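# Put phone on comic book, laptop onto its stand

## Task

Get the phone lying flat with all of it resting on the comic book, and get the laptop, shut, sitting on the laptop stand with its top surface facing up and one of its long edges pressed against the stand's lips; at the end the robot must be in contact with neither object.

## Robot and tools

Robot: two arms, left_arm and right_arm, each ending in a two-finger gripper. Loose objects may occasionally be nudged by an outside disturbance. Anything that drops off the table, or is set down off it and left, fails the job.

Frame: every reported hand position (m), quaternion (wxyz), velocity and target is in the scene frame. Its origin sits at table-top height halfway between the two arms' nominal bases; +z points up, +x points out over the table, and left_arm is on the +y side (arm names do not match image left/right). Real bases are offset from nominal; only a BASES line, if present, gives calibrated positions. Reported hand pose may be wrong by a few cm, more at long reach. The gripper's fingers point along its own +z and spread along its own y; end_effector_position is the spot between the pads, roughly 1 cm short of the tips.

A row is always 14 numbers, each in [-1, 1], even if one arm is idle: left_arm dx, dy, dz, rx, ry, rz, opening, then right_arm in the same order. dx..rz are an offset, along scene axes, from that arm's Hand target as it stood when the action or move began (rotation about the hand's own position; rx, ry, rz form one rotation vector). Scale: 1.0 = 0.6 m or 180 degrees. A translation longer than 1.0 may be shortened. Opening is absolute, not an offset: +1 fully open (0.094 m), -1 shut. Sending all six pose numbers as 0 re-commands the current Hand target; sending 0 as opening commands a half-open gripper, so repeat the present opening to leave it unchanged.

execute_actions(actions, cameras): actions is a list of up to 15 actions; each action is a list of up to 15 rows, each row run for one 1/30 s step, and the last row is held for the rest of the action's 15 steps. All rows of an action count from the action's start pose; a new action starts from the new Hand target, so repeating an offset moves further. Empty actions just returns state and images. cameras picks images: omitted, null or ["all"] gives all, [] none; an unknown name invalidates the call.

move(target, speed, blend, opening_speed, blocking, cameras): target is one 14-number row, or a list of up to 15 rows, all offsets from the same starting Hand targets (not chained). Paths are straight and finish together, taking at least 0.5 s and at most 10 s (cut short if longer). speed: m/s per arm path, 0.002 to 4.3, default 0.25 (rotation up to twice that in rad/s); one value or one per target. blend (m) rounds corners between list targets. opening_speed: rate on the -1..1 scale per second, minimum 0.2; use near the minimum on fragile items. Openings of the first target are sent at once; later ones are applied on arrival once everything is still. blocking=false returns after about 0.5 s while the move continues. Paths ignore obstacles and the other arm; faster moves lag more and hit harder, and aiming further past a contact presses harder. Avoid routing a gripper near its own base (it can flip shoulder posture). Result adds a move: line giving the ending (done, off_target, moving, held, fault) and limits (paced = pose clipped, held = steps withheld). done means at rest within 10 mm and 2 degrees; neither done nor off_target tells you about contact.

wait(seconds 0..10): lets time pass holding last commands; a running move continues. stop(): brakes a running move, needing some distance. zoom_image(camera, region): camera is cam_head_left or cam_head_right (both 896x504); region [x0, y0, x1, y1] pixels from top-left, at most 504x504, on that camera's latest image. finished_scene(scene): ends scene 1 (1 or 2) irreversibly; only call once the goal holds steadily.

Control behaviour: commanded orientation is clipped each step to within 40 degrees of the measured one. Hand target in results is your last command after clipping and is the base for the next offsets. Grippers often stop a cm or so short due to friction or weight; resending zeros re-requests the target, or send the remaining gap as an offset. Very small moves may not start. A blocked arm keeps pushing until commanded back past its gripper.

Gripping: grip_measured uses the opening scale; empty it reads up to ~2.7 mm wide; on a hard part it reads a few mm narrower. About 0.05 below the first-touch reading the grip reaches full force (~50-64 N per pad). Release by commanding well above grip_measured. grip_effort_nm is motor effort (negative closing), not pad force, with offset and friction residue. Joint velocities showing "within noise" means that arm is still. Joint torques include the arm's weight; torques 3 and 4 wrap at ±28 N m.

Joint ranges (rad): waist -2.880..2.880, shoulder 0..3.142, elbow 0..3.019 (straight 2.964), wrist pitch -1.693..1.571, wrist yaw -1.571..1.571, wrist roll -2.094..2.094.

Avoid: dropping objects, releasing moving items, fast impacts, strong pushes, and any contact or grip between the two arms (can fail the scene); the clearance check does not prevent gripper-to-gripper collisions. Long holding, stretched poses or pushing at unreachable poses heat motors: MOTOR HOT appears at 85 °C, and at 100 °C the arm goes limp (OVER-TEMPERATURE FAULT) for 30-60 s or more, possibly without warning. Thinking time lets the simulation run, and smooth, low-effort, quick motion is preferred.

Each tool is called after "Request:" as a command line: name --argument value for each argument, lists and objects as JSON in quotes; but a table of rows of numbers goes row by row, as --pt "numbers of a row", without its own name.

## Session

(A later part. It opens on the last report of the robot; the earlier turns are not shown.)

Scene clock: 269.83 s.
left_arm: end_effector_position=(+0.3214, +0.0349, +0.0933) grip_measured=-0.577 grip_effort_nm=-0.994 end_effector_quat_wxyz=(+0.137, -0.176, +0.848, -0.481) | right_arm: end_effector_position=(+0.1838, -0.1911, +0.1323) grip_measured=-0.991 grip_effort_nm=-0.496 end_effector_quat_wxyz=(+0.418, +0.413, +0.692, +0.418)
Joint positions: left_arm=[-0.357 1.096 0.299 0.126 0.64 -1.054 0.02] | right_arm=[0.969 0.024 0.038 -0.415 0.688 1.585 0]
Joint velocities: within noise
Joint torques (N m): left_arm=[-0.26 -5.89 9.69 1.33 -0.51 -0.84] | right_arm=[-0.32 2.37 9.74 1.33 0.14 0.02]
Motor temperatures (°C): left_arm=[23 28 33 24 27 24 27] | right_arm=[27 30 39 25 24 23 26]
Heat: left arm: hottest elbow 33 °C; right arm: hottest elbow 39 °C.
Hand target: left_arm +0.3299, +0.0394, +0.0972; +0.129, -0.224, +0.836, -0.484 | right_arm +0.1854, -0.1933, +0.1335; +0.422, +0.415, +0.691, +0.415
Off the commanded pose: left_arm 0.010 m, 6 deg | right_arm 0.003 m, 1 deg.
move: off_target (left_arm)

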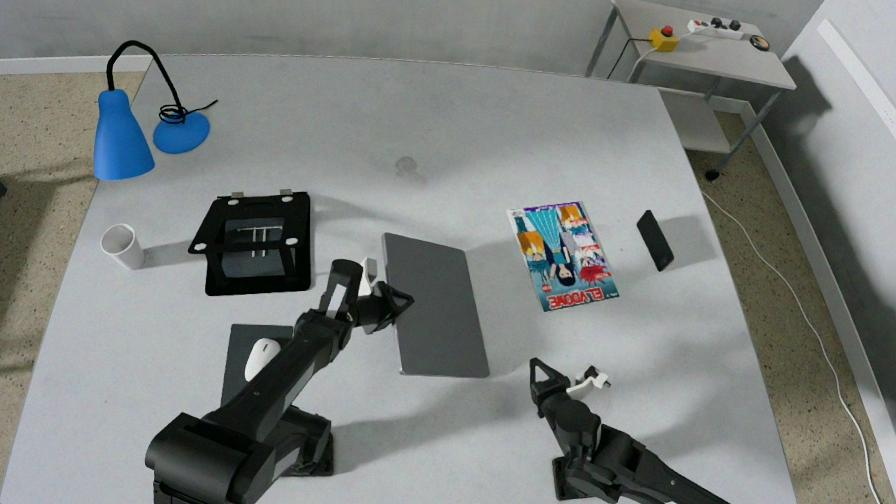

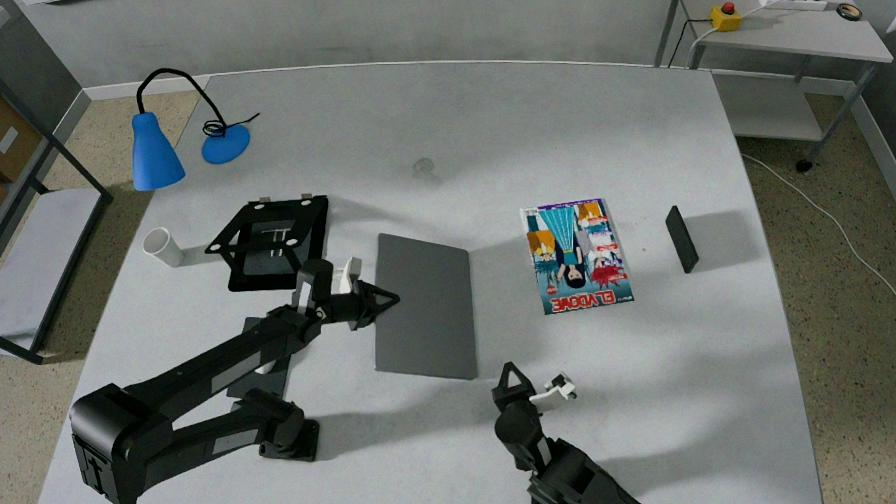

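Request:
move --target '[0,0.02,0.12,0,0,0,-0.9,0,0,0,0,0,0,-1]' --speed 0.08

Request:
zoom_image --camera "cam_head_left" --region '[320, 220, 510, 400]'

Request:
zoom_image --camera "cam_head_right" --region '[310, 220, 500, 400]'

Scene clock: 275.17 s.
left_arm: end_effector_position=(+0.2996, +0.0560, +0.1188) grip_measured=-0.604 grip_effort_nm=-1.009 end_effector_quat_wxyz=(+0.113, -0.204, +0.859, -0.456) | right_arm: end_effector_position=(+0.1838, -0.1911, +0.1323) grip_measured=-0.991 grip_effort_nm=-0.496 end_effector_quat_wxyz=(+0.418, +0.413, +0.692, +0.418)
Joint positions: left_arm=[-0.313 0.882 0.332 -0.223 0.645 -1.031 0.019] | right_arm=[0.969 0.024 0.038 -0.415 0.688 1.585 0]
Joint velocities: within noise
Joint torques (N m): left_arm=[0.38 -5.95 18.82 0.58 0.8 -0.68] | right_arm=[-0.38 2.43 9.72 1.33 0.13 0.03]
Motor temperatures (°C): left_arm=[23 28 33 24 27 24 27] | right_arm=[27 30 39 25 24 23 26]
Heat: left arm: hottest elbow 33 °C; right arm: hottest elbow 39 °C.
Hand target: left_arm +0.3300, +0.0515, +0.1693; +0.129, -0.224, +0.836, -0.484 | right_arm +0.1854, -0.1933, +0.1335; +0.422, +0.415, +0.691, +0.415
Off the commanded pose: left_arm 0.059 m, 5 deg | right_arm 0.003 m, 1 deg.
move: off_target (left_arm)

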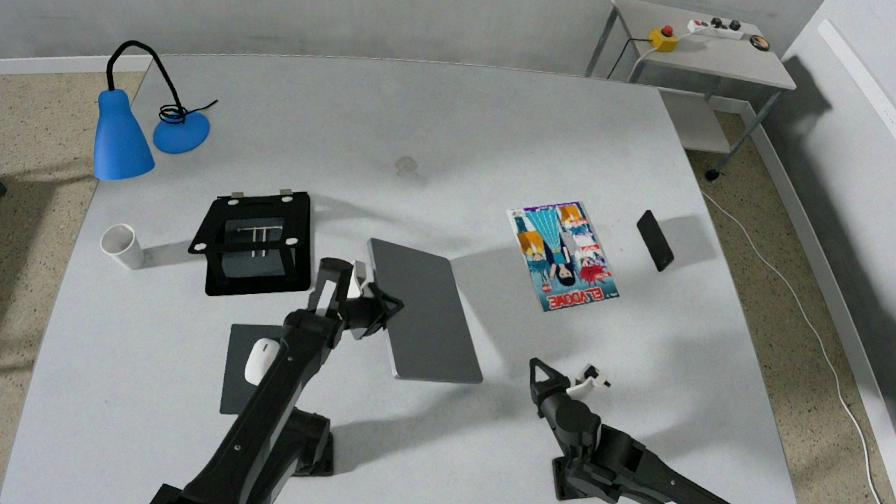

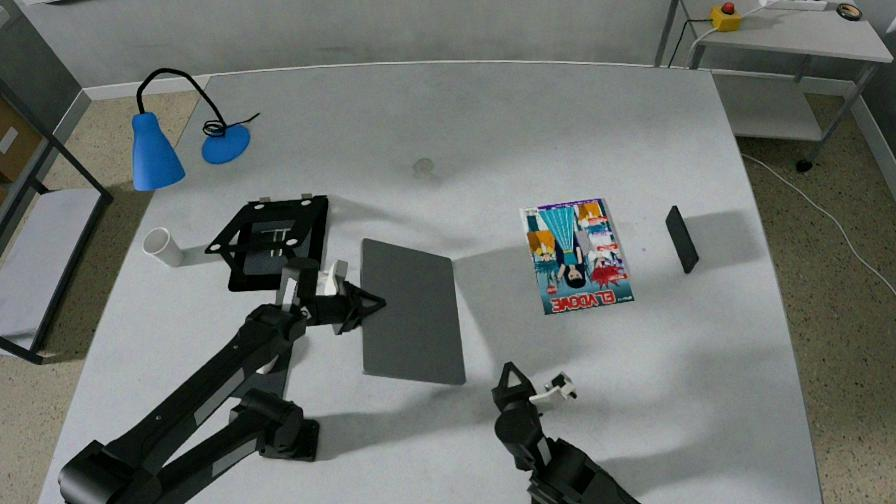

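Scaled by 2.653.

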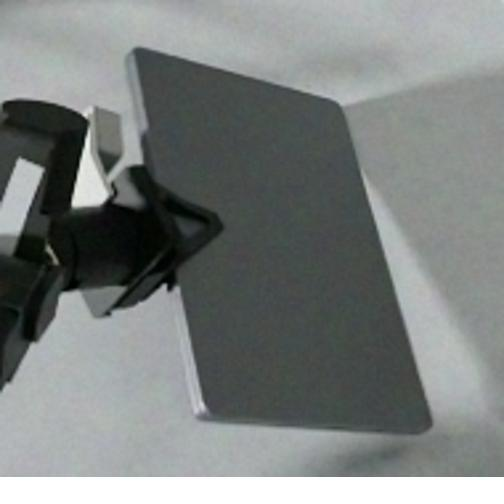

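Scaled by 2.653.

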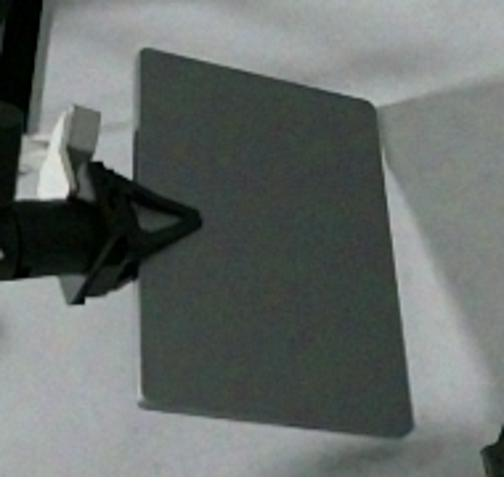

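Request:
move --pt "0.0 0.0333 0.17 0 0 0 -0.9 0 0 0 0 0 0 -1" --pt "0.0167 0.0833 0.25 0 0 0.1667 -0.9 0 0 0 0 0 0 -1" --speed 0.1

Scene clock: 298.10 s.
left_arm: end_effector_position=(+0.2919, +0.1256, +0.1731) grip_measured=-0.633 grip_effort_nm=-1.004 end_effector_quat_wxyz=(+0.168, -0.471, +0.803, -0.323) | right_arm: end_effector_position=(+0.1838, -0.1911, +0.1323) grip_measured=-0.991 grip_effort_nm=-0.486 end_effector_quat_wxyz=(+0.418, +0.413, +0.692, +0.418)
Joint positions: left_arm=[-0.354 0.58 0.474 -0.733 0.159 -1.446 0.017] | right_arm=[0.969 0.024 0.038 -0.415 0.688 1.585 0]
Joint velocities: within noise
Joint torques (N m): left_arm=[-2.73 -6.77 -25.65 3.26 0.42 -0.25] | right_arm=[-0.32 2.37 9.69 1.32 0.13 0.02]
Motor temperatures (°C): left_arm=[23 27 42 24 28 24 28] | right_arm=[27 30 40 25 24 23 26]
Heat: left arm: hottest elbow 42 °C; right arm: hottest elbow 40 °C.
Hand target: left_arm +0.3400, +0.1014, +0.3192; +0.250, -0.432, +0.750, -0.434 | right_arm +0.1854, -0.1933, +0.1335; +0.422, +0.415, +0.691, +0.415
Off the commanded pose: left_arm 0.156 m, 17 deg | right_arm 0.003 m, 1 deg.
move: off_target (left_arm)

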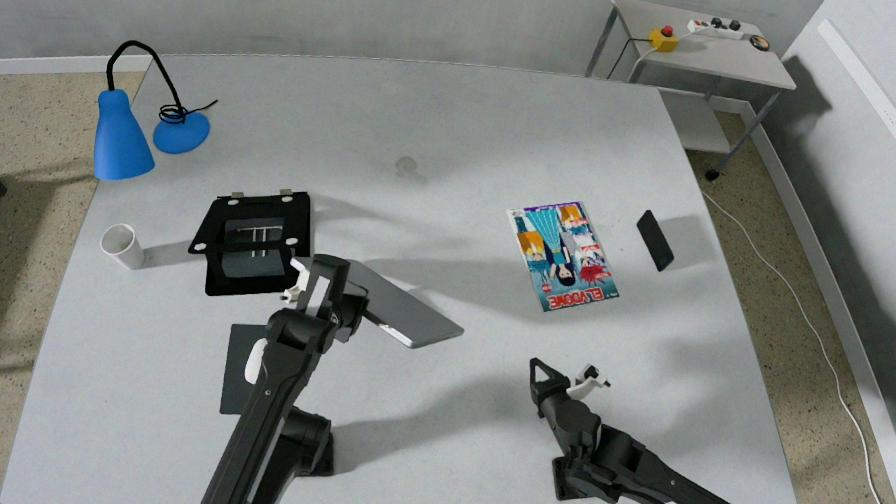

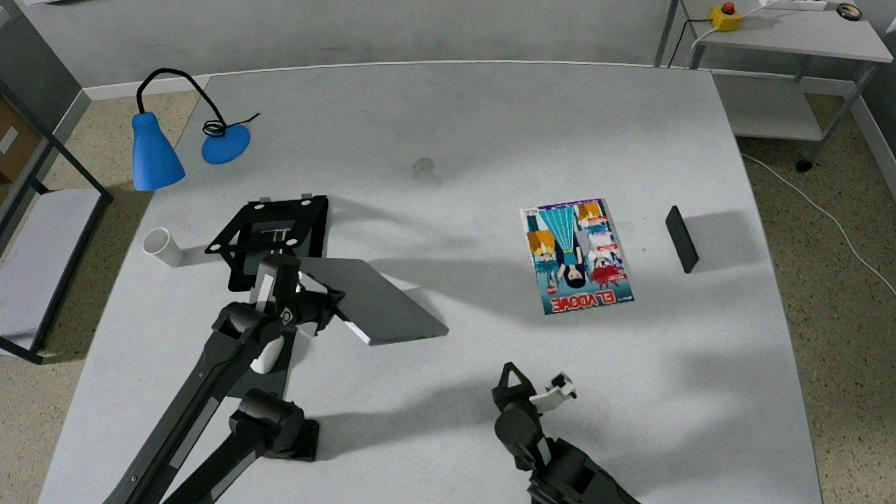

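Request:
move --target '[-0.02,0.0,-0.28,0,0,0,-0.9,0,0,0,0,0,0,-1]' --speed 0.12

Scene clock: 317.70 s.
left_arm: end_effector_position=(+0.3162, +0.1147, +0.1253) grip_measured=-0.634 grip_effort_nm=-1.009 end_effector_quat_wxyz=(+0.245, -0.431, +0.775, -0.391) | right_arm: end_effector_position=(+0.1838, -0.1911, +0.1323) grip_measured=-0.991 grip_effort_nm=-0.486 end_effector_quat_wxyz=(+0.418, +0.413, +0.692, +0.418)
Joint positions: left_arm=[-0.38 0.642 0.252 -0.227 0.125 -1.43 0.017] | right_arm=[0.969 0.024 0.038 -0.415 0.688 1.585 0]
Joint velocities: within noise
Joint torques (N m): left_arm=[-3.25 -3.02 13.57 3.71 0.51 -0.53] | right_arm=[-0.26 2.37 9.73 1.31 0.14 0.02]
Motor temperatures (°C): left_arm=[23 27 46 24 28 24 28] | right_arm=[27 30 40 25 24 23 26]
Heat: left arm: hottest elbow 46 °C; right arm: hottest elbow 40 °C.
Hand target: left_arm +0.3280, +0.1014, +0.1512; +0.250, -0.433, +0.750, -0.434 | right_arm +0.1854, -0.1933, +0.1335; +0.422, +0.415, +0.691, +0.415
Off the commanded pose: left_arm 0.031 m, 6 deg | right_arm 0.003 m, 1 deg.
move: off_target (left_arm)

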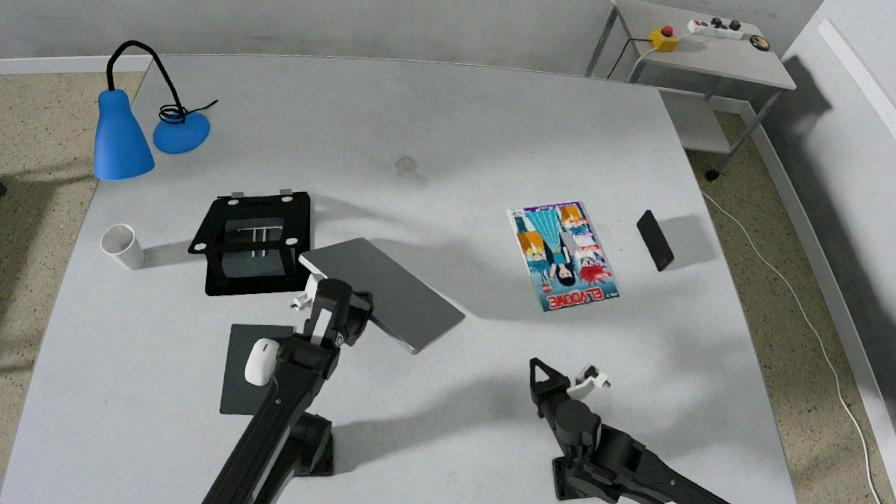

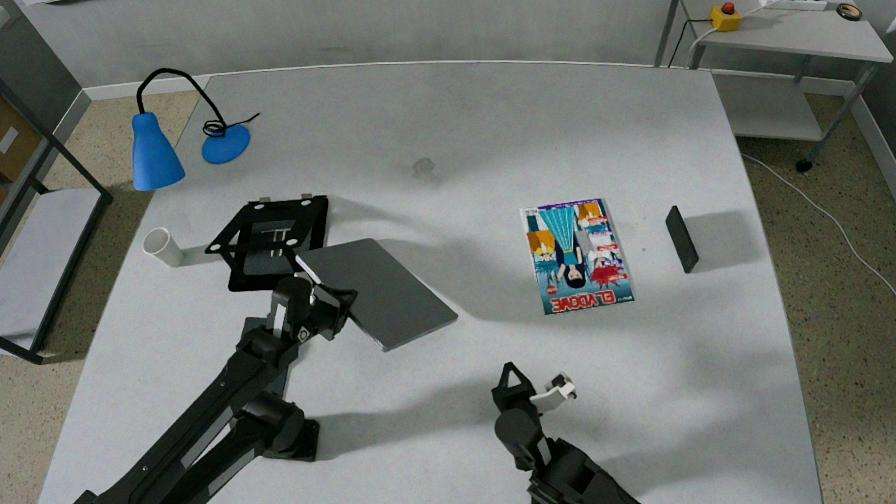

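Request:
move --pt "0 -0.05 -0.06 0 0 0.05 -0.9 0 0 0 0 0 0 -1" --pt "0.02 -0.15 -0.07 0 0 0.25 -0.9 0 0 0 0 0 0 -1" --speed 0.1

Scene clock: 325.13 s.
left_arm: end_effector_position=(+0.3240, +0.0391, +0.0869) grip_measured=-0.633 grip_effort_nm=-1.009 end_effector_quat_wxyz=(-0.417, +0.581, -0.609, +0.343) | right_arm: end_effector_position=(+0.1838, -0.1911, +0.1323) grip_measured=-0.991 grip_effort_nm=-0.491 end_effector_quat_wxyz=(+0.418, +0.413, +0.692, +0.418)
Joint positions: left_arm=[-1.029 1.252 0.342 0.143 -0.926 -2.107 0.017] | right_arm=[0.969 0.024 0.038 -0.415 0.688 1.585 0]
Joint velocities: within noise
Joint torques (N m): left_arm=[-1.14 -5.6 14.11 1.61 -0.78 0.04] | right_arm=[-0.26 2.32 9.73 1.33 0.14 0.02]
Motor temperatures (°C): left_arm=[23 27 46 24 28 24 28] | right_arm=[27 30 40 25 24 23 26]
Heat: left arm: hottest elbow 46 °C; right arm: hottest elbow 40 °C.
Hand target: left_arm +0.3400, +0.0113, +0.1092; -0.397, +0.687, -0.527, +0.305 | right_arm +0.1854, -0.1933, +0.1335; +0.422, +0.415, +0.691, +0.415
Off the commanded pose: left_arm 0.039 m, 16 deg | right_arm 0.003 m, 1 deg.
joint sent to its limit (left arm) — joint 6 (wrist roll), lower limit. The joint targets are off in orientation, not in position.
move: off_target (left_arm)

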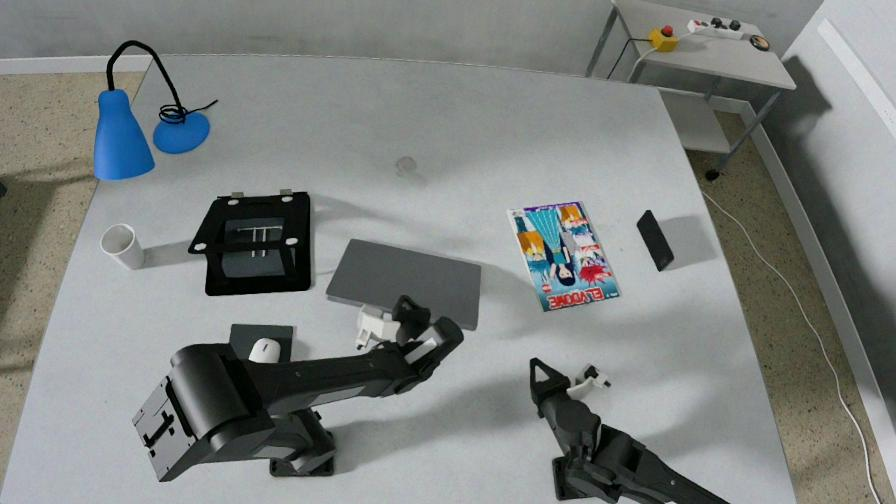

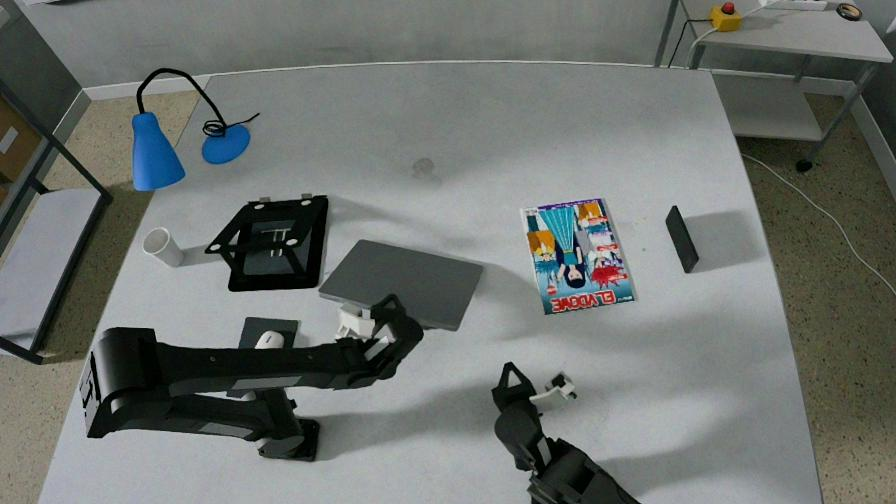

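Request:
move --pt "0 0.02 -0.06 0 0 0 -0.9 0 0 0 0 0 0 -1" --speed 0.06

Request:
zoom_image --camera "cam_head_left" --region '[310, 220, 500, 400]'

Request:
zoom_image --camera "cam_head_right" --region '[310, 220, 500, 400]'

Scene clock: 332.40 s.
left_arm: end_effector_position=(+0.3337, +0.0300, +0.0736) grip_measured=-0.633 grip_effort_nm=-1.009 end_effector_quat_wxyz=(-0.425, +0.588, -0.584, +0.365) | right_arm: end_effector_position=(+0.1838, -0.1911, +0.1323) grip_measured=-0.991 grip_effort_nm=-0.486 end_effector_quat_wxyz=(+0.418, +0.413, +0.692, +0.418)
Joint positions: left_arm=[-1.029 1.383 0.342 0.337 -0.958 -2.107 0.017] | right_arm=[0.969 0.024 0.038 -0.415 0.688 1.585 0]
Joint velocities: within noise
Joint torques (N m): left_arm=[-0.26 -6.24 8.8 1.51 -0.11 0.08] | right_arm=[-0.32 2.37 9.73 1.32 0.13 0.03]
Motor temperatures (°C): left_arm=[23 27 46 24 28 24 28] | right_arm=[27 30 40 25 24 23 26]
Heat: left arm: hottest elbow 46 °C; right arm: hottest elbow 40 °C.
Hand target: left_arm +0.3400, +0.0233, +0.0732; -0.397, +0.687, -0.527, +0.305 | right_arm +0.1854, -0.1933, +0.1335; +0.422, +0.415, +0.691, +0.415
Off the commanded pose: left_arm 0.009 m, 15 deg | right_arm 0.003 m, 1 deg.
joint sent to its limit (left arm) — joint 6 (wrist roll), lower limit. The joint targets are off in orientation, not in position.
move: off_target (left_arm)

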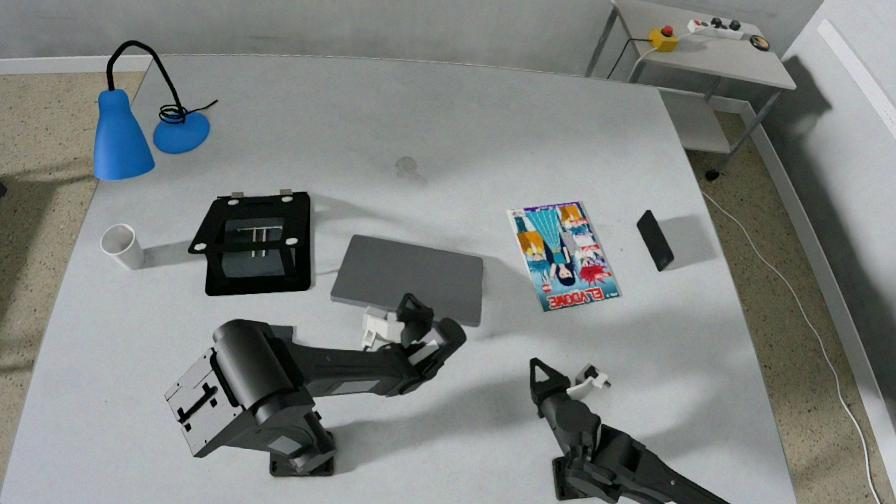

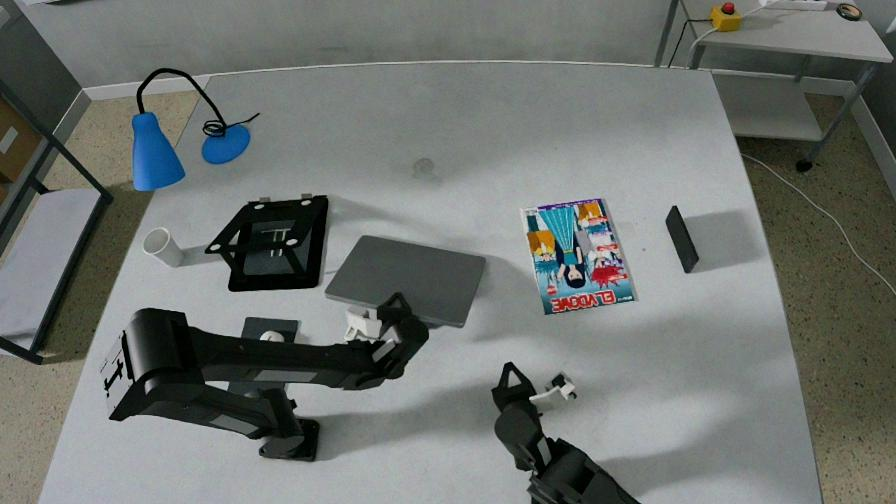

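Scaled by 2.653.

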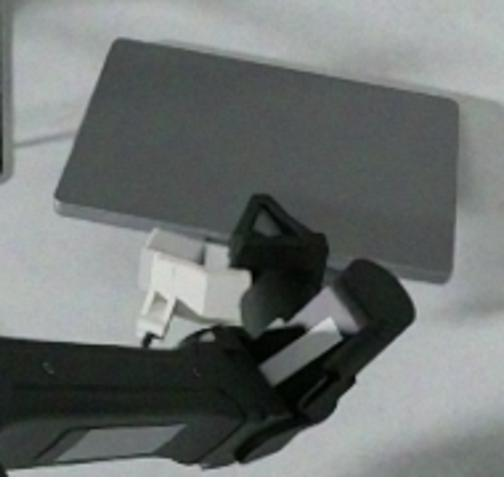

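Scaled by 2.653.

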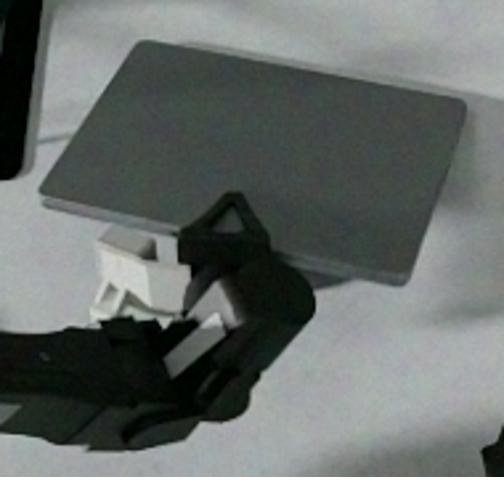

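Request:
move --pt "0.0 0.0 -0.015 0 0 0 -0.3 0 0 0 0 0 0 -1" --pt "0.0 0.0 -0.065 0 0 0 -0.1 0 0 0 0 0 0 -1" --speed 0.05 --opening_speed 0.3

Request:
zoom_image --camera "cam_head_left" --region '[310, 220, 500, 400]'

Request:
zoom_image --camera "cam_head_right" --region '[310, 220, 500, 400]'

Scene clock: 349.90 s.
left_arm: end_effector_position=(+0.3405, +0.0241, +0.0503) grip_measured=-0.104 grip_effort_nm=0.188 end_effector_quat_wxyz=(-0.435, +0.589, -0.565, +0.379) | right_arm: end_effector_position=(+0.1838, -0.1911, +0.1323) grip_measured=-0.991 grip_effort_nm=-0.486 end_effector_quat_wxyz=(+0.418, +0.413, +0.692, +0.418)
Joint positions: left_arm=[-1.031 1.553 0.342 0.556 -0.991 -2.094 0.042] | right_arm=[0.969 0.024 0.038 -0.415 0.688 1.585 0]
Joint velocities: within noise
Joint torques (N m): left_arm=[-0.67 -5.25 5.6 1.13 0.34 -0.02] | right_arm=[-0.38 2.37 9.72 1.33 0.13 0.02]
Motor temperatures (°C): left_arm=[23 27 43 24 28 24 28] | right_arm=[27 30 40 25 24 23 26]
Heat: left arm: hottest elbow 43 °C; right arm: hottest elbow 40 °C.
Hand target: left_arm +0.3400, +0.0233, +0.0342; -0.397, +0.687, -0.527, +0.305 | right_arm +0.1854, -0.1933, +0.1335; +0.422, +0.415, +0.691, +0.415
Off the commanded pose: left_arm 0.016 m, 15 deg | right_arm 0.003 m, 1 deg.
joint sent to its limit (left arm) — joint 6 (wrist roll), lower limit. The joint targets are off in orientation, not in position.
move: off_target (left_arm); target 2's new opening was sent with left_arm's hand 0.012 m and 15 deg from that target

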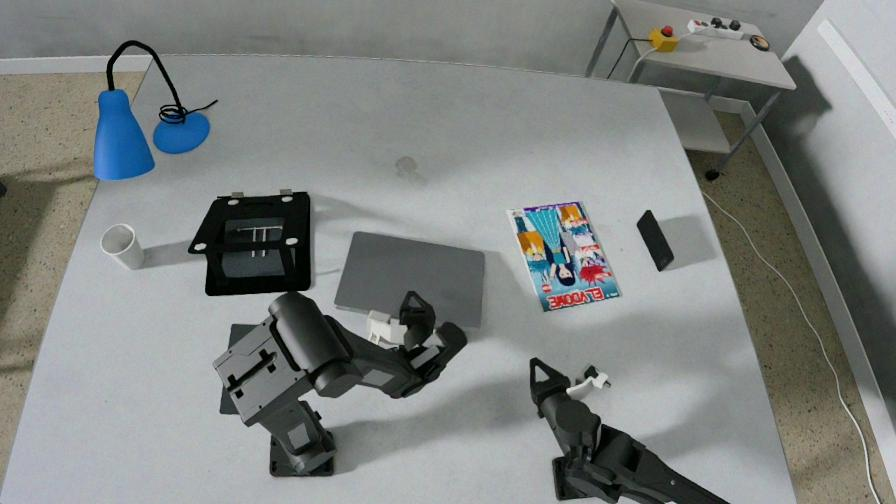

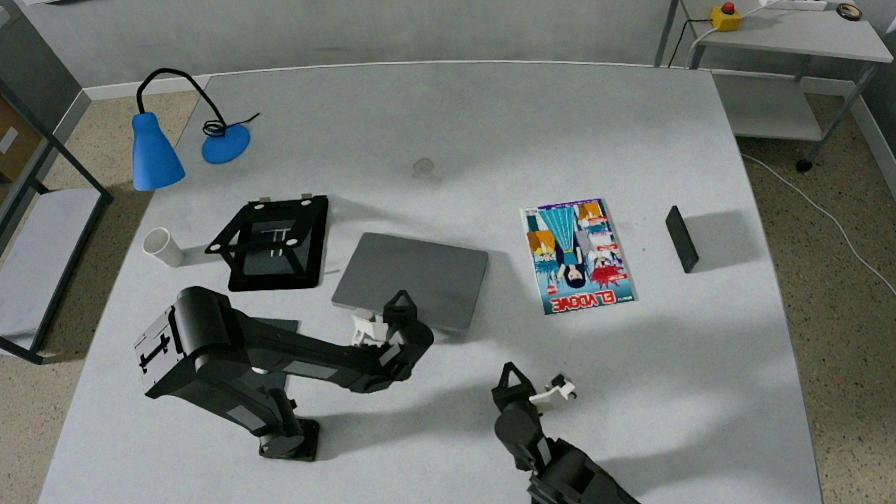

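Scaled by 2.653.

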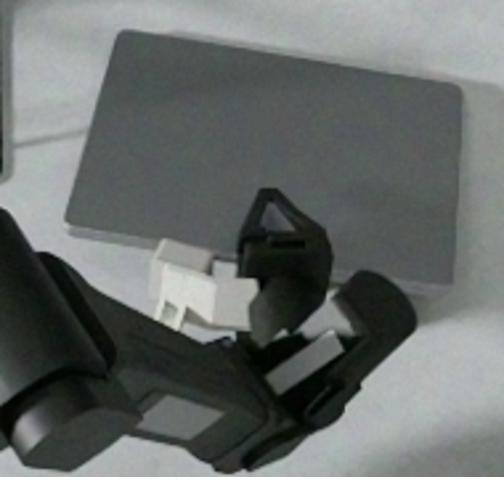

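Scaled by 2.653.

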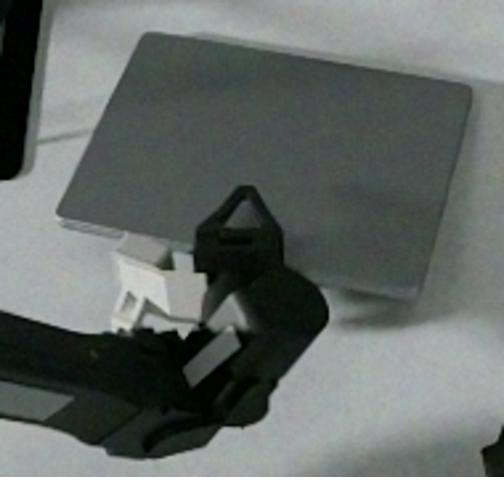

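Request:
move --pt "0.0 0.0 -0.012 0 0 0 0.1 0 0 0 0 0 0 -1" --pt "0 0 -0.012 0 0 0 0.25 0 0 0 0 0 0 -1" --speed 0.05 --opening_speed 0.4

Request:
zoom_image --camera "cam_head_left" --region '[310, 220, 500, 400]'

Request:
zoom_image --camera "cam_head_right" --region '[310, 220, 500, 400]'

Scene clock: 359.50 s.
left_arm: end_effector_position=(+0.3423, +0.0242, +0.0571) grip_measured=+0.244 grip_effort_nm=0.271 end_effector_quat_wxyz=(-0.448, +0.590, -0.545, +0.392) | right_arm: end_effector_position=(+0.1838, -0.1911, +0.1323) grip_measured=-0.991 grip_effort_nm=-0.491 end_effector_quat_wxyz=(+0.418, +0.413, +0.692, +0.418)
Joint positions: left_arm=[-1.038 1.57 0.342 0.622 -1.034 -2.08 0.058] | right_arm=[0.969 0.024 0.038 -0.415 0.688 1.585 0]
Joint velocities: within noise
Joint torques (N m): left_arm=[-1.38 -3.49 5.04 0.98 1.22 -0.18] | right_arm=[-0.26 2.43 9.7 1.32 0.14 0.02]
Motor temperatures (°C): left_arm=[23 27 40 24 28 24 28] | right_arm=[27 30 41 25 24 23 26]
Heat: left arm: hottest elbow 40 °C; right arm: hottest elbow 41 °C.
Hand target: left_arm +0.3400, +0.0234, +0.0270; -0.397, +0.687, -0.527, +0.305 | right_arm +0.1854, -0.1933, +0.1335; +0.422, +0.415, +0.691, +0.415
Off the commanded pose: left_arm 0.030 m, 16 deg | right_arm 0.003 m, 1 deg.
joint sent to its limit (left arm) — joint 6 (wrist roll), lower limit. The joint targets are off in orientation, not in position.
move: off_target (left_arm); target 2's new opening was sent with left_arm's hand 0.027 m and 16 deg from that target

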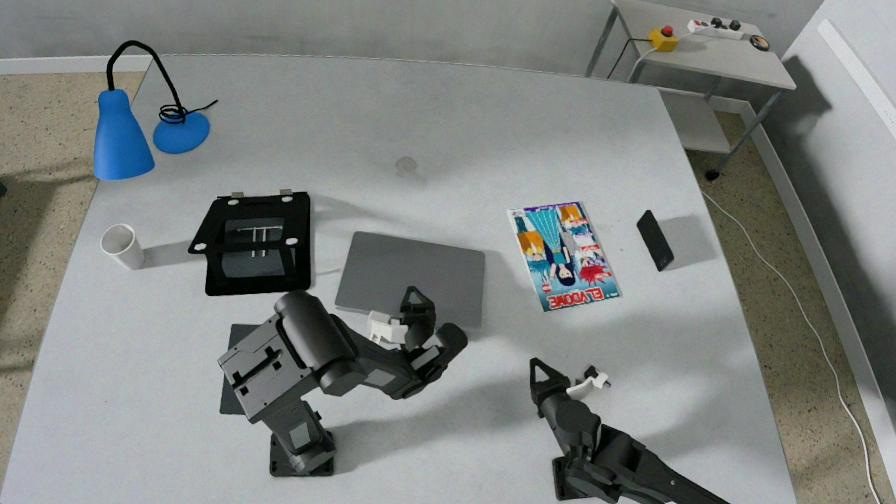

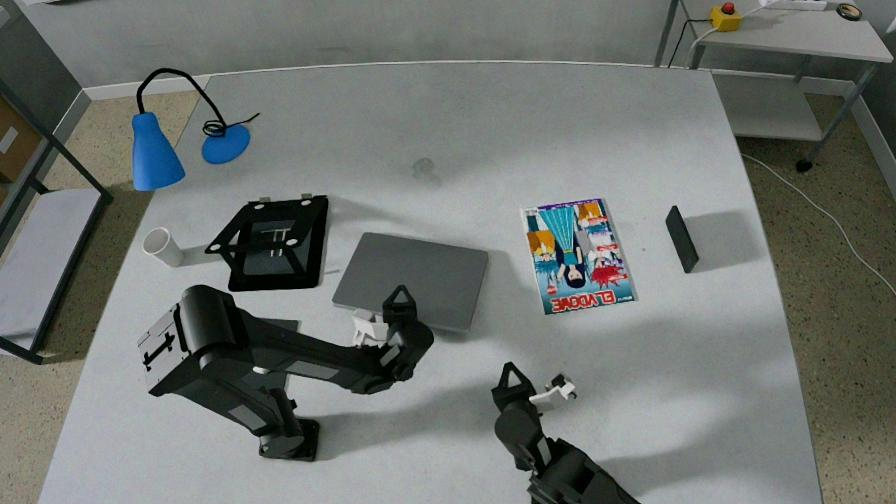

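Scaled by 2.653.

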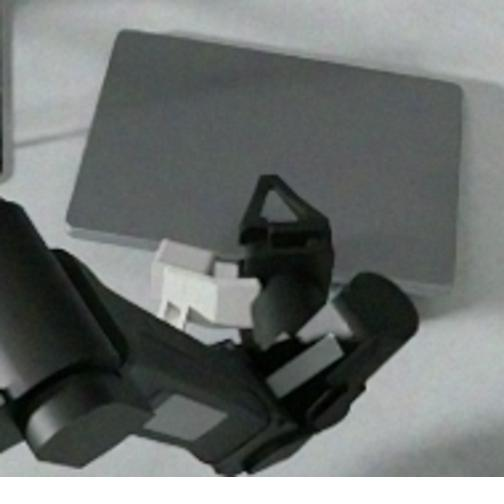

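Scaled by 2.653.

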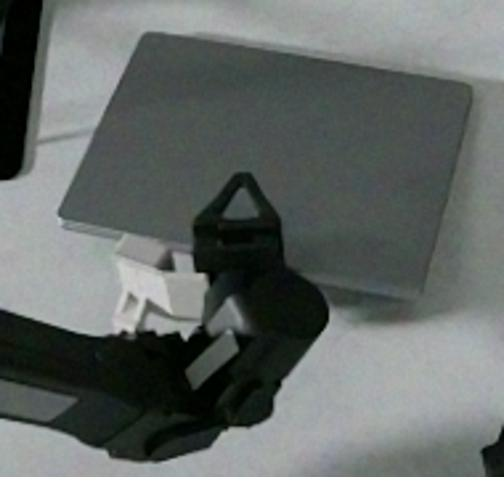

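Request:
move --pt "0.0 0.0 0.03 0 0 -0.1 0.0 0 0 0 0 0 0 -1" --pt "0 0 0.008 0 0 -0.1 0.0 0 0 0 0 0 0 -1" --speed 0.05 --opening_speed 0.4

Request:
zoom_image --camera "cam_head_left" --region '[310, 220, 500, 400]'

Request:
zoom_image --camera "cam_head_right" --region '[310, 220, 500, 400]'

Scene clock: 369.43 s.
left_arm: end_effector_position=(+0.3465, +0.0192, +0.0524) grip_measured=+0.001 grip_effort_nm=-0.022 end_effector_quat_wxyz=(-0.358, +0.590, -0.617, +0.378) | right_arm: end_effector_position=(+0.1838, -0.1911, +0.1323) grip_measured=-0.991 grip_effort_nm=-0.496 end_effector_quat_wxyz=(+0.418, +0.413, +0.692, +0.418)
Joint positions: left_arm=[-0.951 1.425 0.342 0.406 -0.749 -2.076 0.047] | right_arm=[0.969 0.024 0.038 -0.415 0.688 1.585 0]
Joint velocities: within noise
Joint torques (N m): left_arm=[-1.38 -5.13 4.88 1.55 0.7 -0.19] | right_arm=[-0.32 2.43 9.74 1.33 0.13 0.02]
Motor temperatures (°C): left_arm=[23 26 39 24 29 24 28] | right_arm=[27 30 41 25 24 23 26]
Heat: left arm: hottest elbow 39 °C; right arm: hottest elbow 41 °C.
Hand target: left_arm +0.3400, +0.0233, +0.0319; -0.344, +0.596, -0.628, +0.364 | right_arm +0.1854, -0.1933, +0.1335; +0.422, +0.415, +0.691, +0.415
Off the commanded pose: left_arm 0.022 m, 3 deg | right_arm 0.003 m, 1 deg.
move: off_target (left_arm)

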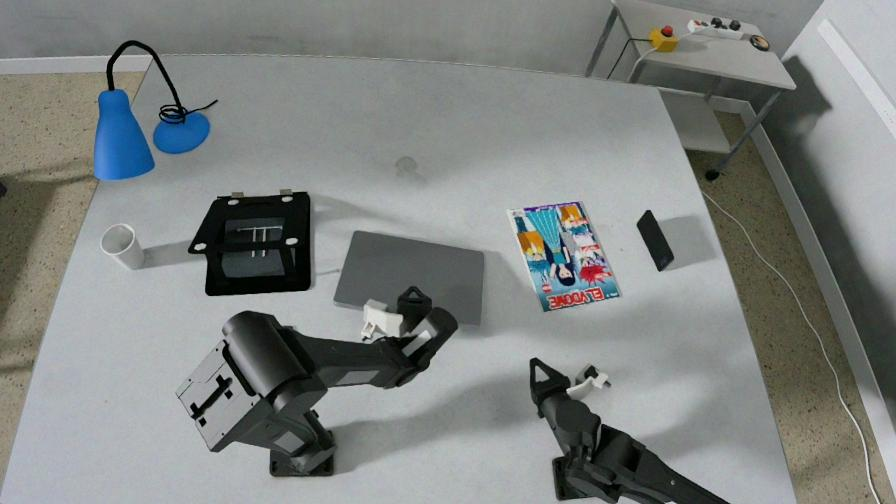

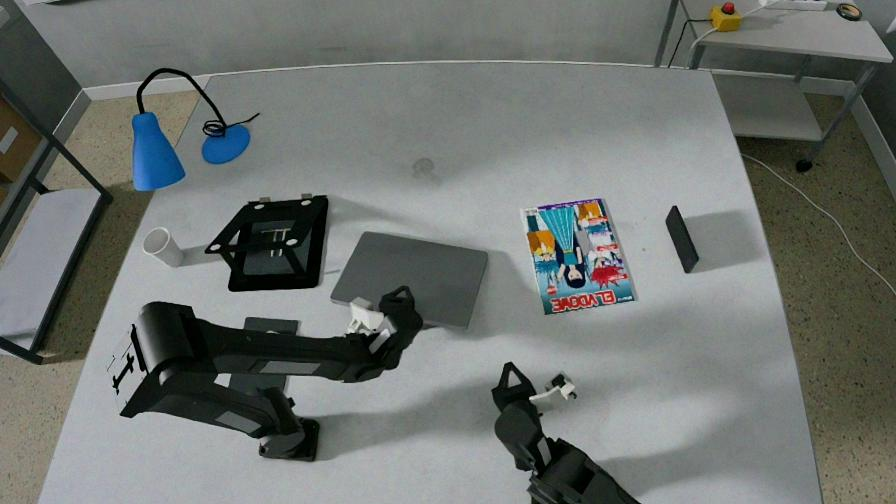

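Scaled by 2.653.

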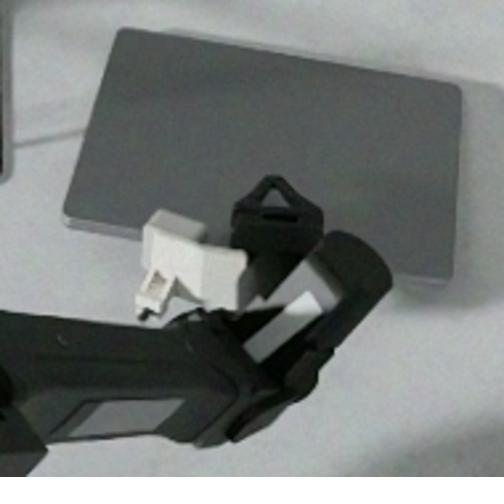

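Scaled by 2.653.

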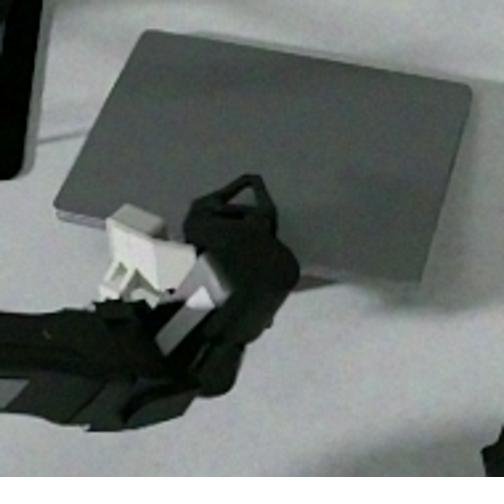

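Request:
move --pt "0.0 0.0 0.02 0 0 0 0.0 0 0 0 0 0 0 -1" --pt "-0.05 0 0.015 0 0 0 0.0 0 0 0 0 0 0 -1" --speed 0.04

Request:
zoom_image --camera "cam_head_left" --region '[310, 220, 500, 400]'

Request:
zoom_image --camera "cam_head_right" --region '[310, 220, 500, 400]'

Scene clock: 374.13 s.
left_arm: end_effector_position=(+0.3274, +0.0261, +0.0514) grip_measured=+0.001 grip_effort_nm=-0.022 end_effector_quat_wxyz=(+0.364, -0.582, +0.624, -0.374) | right_arm: end_effector_position=(+0.1838, -0.1911, +0.1323) grip_measured=-0.991 grip_effort_nm=-0.491 end_effector_quat_wxyz=(+0.418, +0.413, +0.692, +0.418)
Joint positions: left_arm=[-0.995 1.385 0.301 0.384 -0.785 -2.087 0.047] | right_arm=[0.969 0.024 0.038 -0.415 0.688 1.585 0]
Joint velocities: within noise
Joint torques (N m): left_arm=[-4.42 -8.47 3.99 1.17 0.2 -0.19] | right_arm=[-0.32 2.37 9.72 1.33 0.13 0.02]
Motor temperatures (°C): left_arm=[23 26 38 24 29 24 28] | right_arm=[27 30 41 25 24 23 26]
Heat: left arm: hottest elbow 38 °C; right arm: hottest elbow 41 °C.
Hand target: left_arm +0.3099, +0.0234, +0.0408; -0.344, +0.596, -0.628, +0.363 | right_arm +0.1854, -0.1933, +0.1335; +0.422, +0.415, +0.691, +0.415
Off the commanded pose: left_arm 0.021 m, 3 deg | right_arm 0.003 m, 1 deg.
joint sent to its limit (left arm) — joint 6 (wrist roll), lower limit. The joint targets are off in orientation, not in position.
move: off_target (left_arm)

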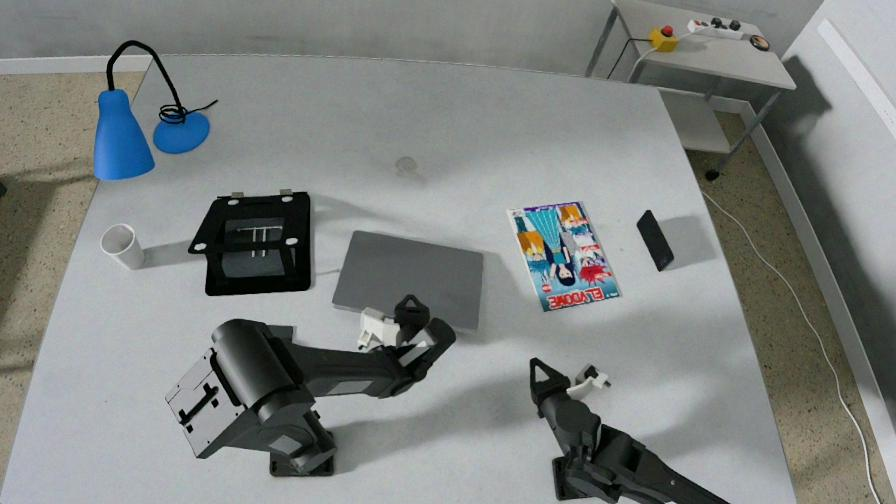

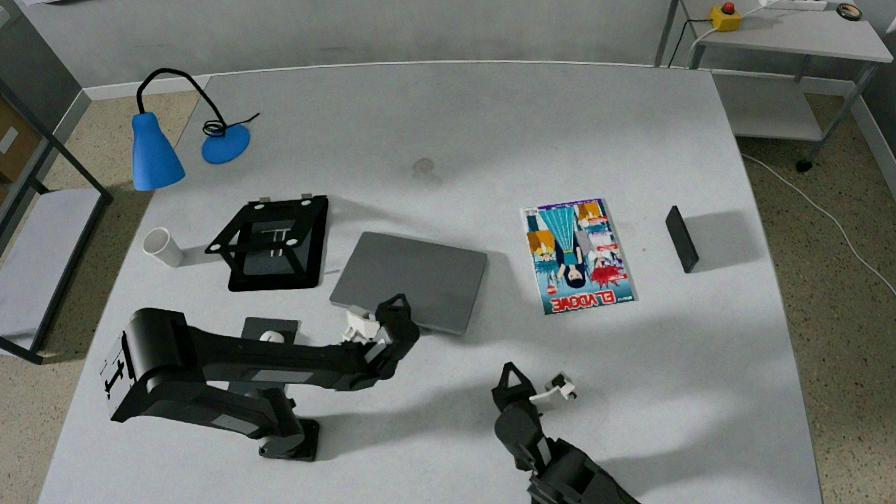

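Scaled by 2.653.

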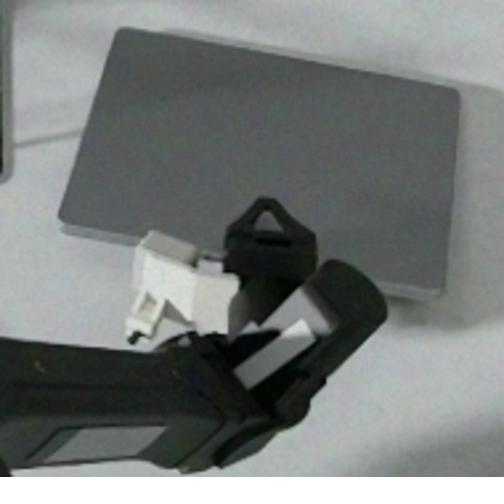

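Scaled by 2.653.

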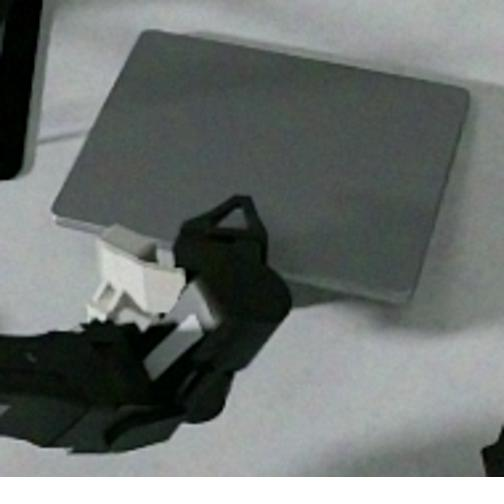

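Request:
move --pt "-0.08 0 -0.01 0 0 0 0.0 0 0 0 0 0 0 -1" --speed 0.04

Request:
zoom_image --camera "cam_head_left" --region '[310, 220, 500, 400]'

Request:
zoom_image --camera "cam_head_right" --region '[310, 220, 500, 400]'

Scene clock: 378.93 s.
left_arm: end_effector_position=(+0.2765, +0.0172, +0.0514) grip_measured=+0.001 grip_effort_nm=-0.027 end_effector_quat_wxyz=(+0.361, -0.538, +0.638, -0.416) | right_arm: end_effector_position=(+0.1838, -0.1911, +0.1323) grip_measured=-0.991 grip_effort_nm=-0.491 end_effector_quat_wxyz=(+0.418, +0.413, +0.692, +0.418)
Joint positions: left_arm=[-1.178 1.363 0.2 0.499 -0.88 -2.1 0.047] | right_arm=[0.969 0.024 0.038 -0.415 0.688 1.585 0]
Joint velocities: within noise
Joint torques (N m): left_arm=[-2.49 -5.19 2.86 1.26 0.16 -0.01] | right_arm=[-0.38 2.43 9.72 1.32 0.14 0.02]
Motor temperatures (°C): left_arm=[23 26 37 24 28 24 27] | right_arm=[27 30 41 25 24 23 26]
Heat: left arm: hottest elbow 37 °C; right arm: hottest elbow 41 °C.
Hand target: left_arm +0.2619, +0.0234, +0.0348; +0.344, -0.596, +0.628, -0.363 | right_arm +0.1854, -0.1933, +0.1335; +0.422, +0.415, +0.691, +0.415
Off the commanded pose: left_arm 0.023 m, 9 deg | right_arm 0.003 m, 1 deg.
joint sent to its limit (left arm) — joint 6 (wrist roll), lower limit. The joint targets are off in orientation, not in position.
move: off_target (left_arm)

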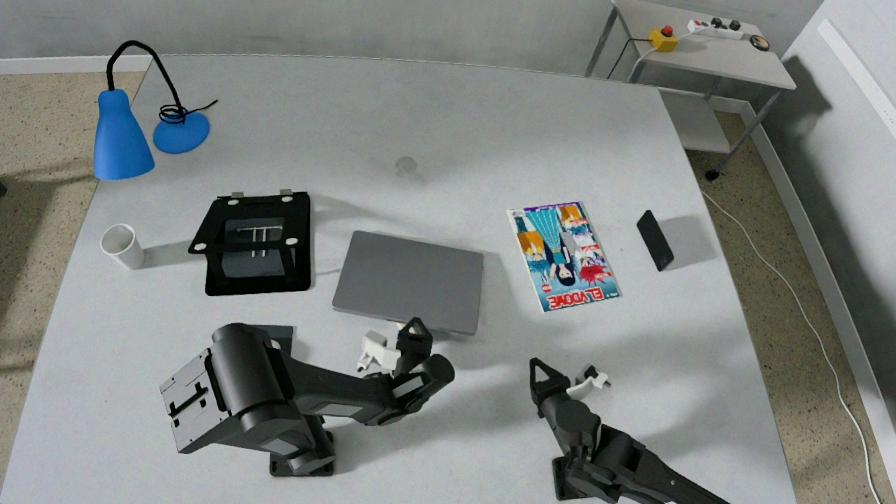

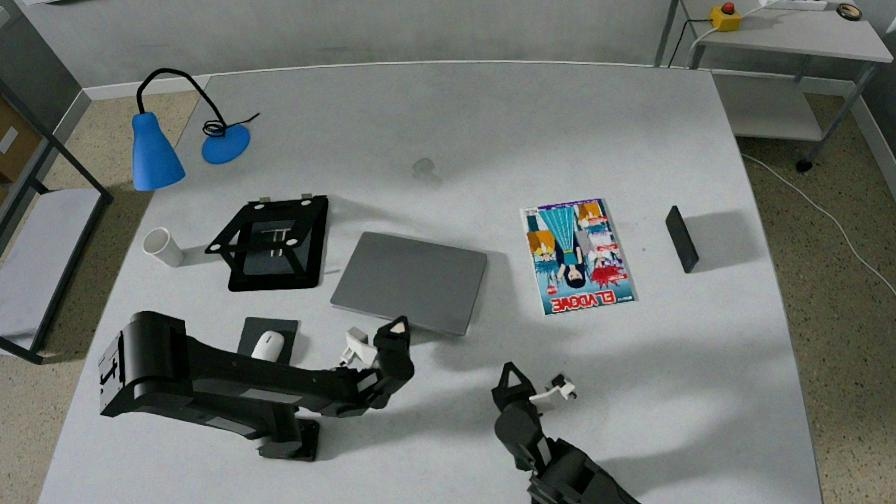

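Scaled by 2.653.

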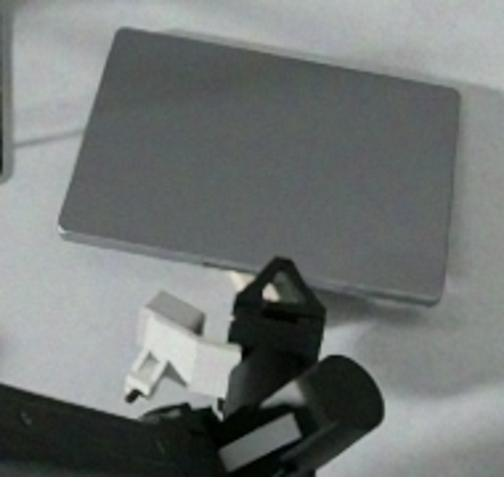

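Scaled by 2.653.

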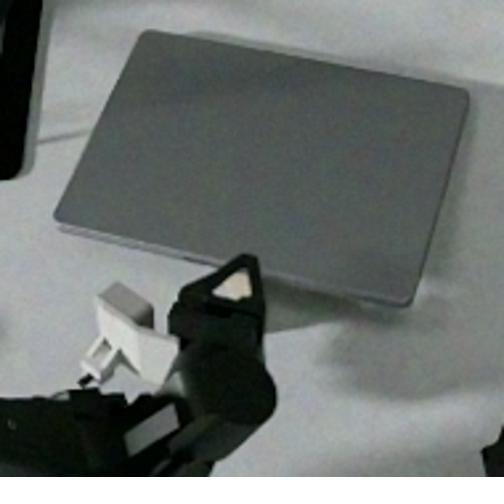

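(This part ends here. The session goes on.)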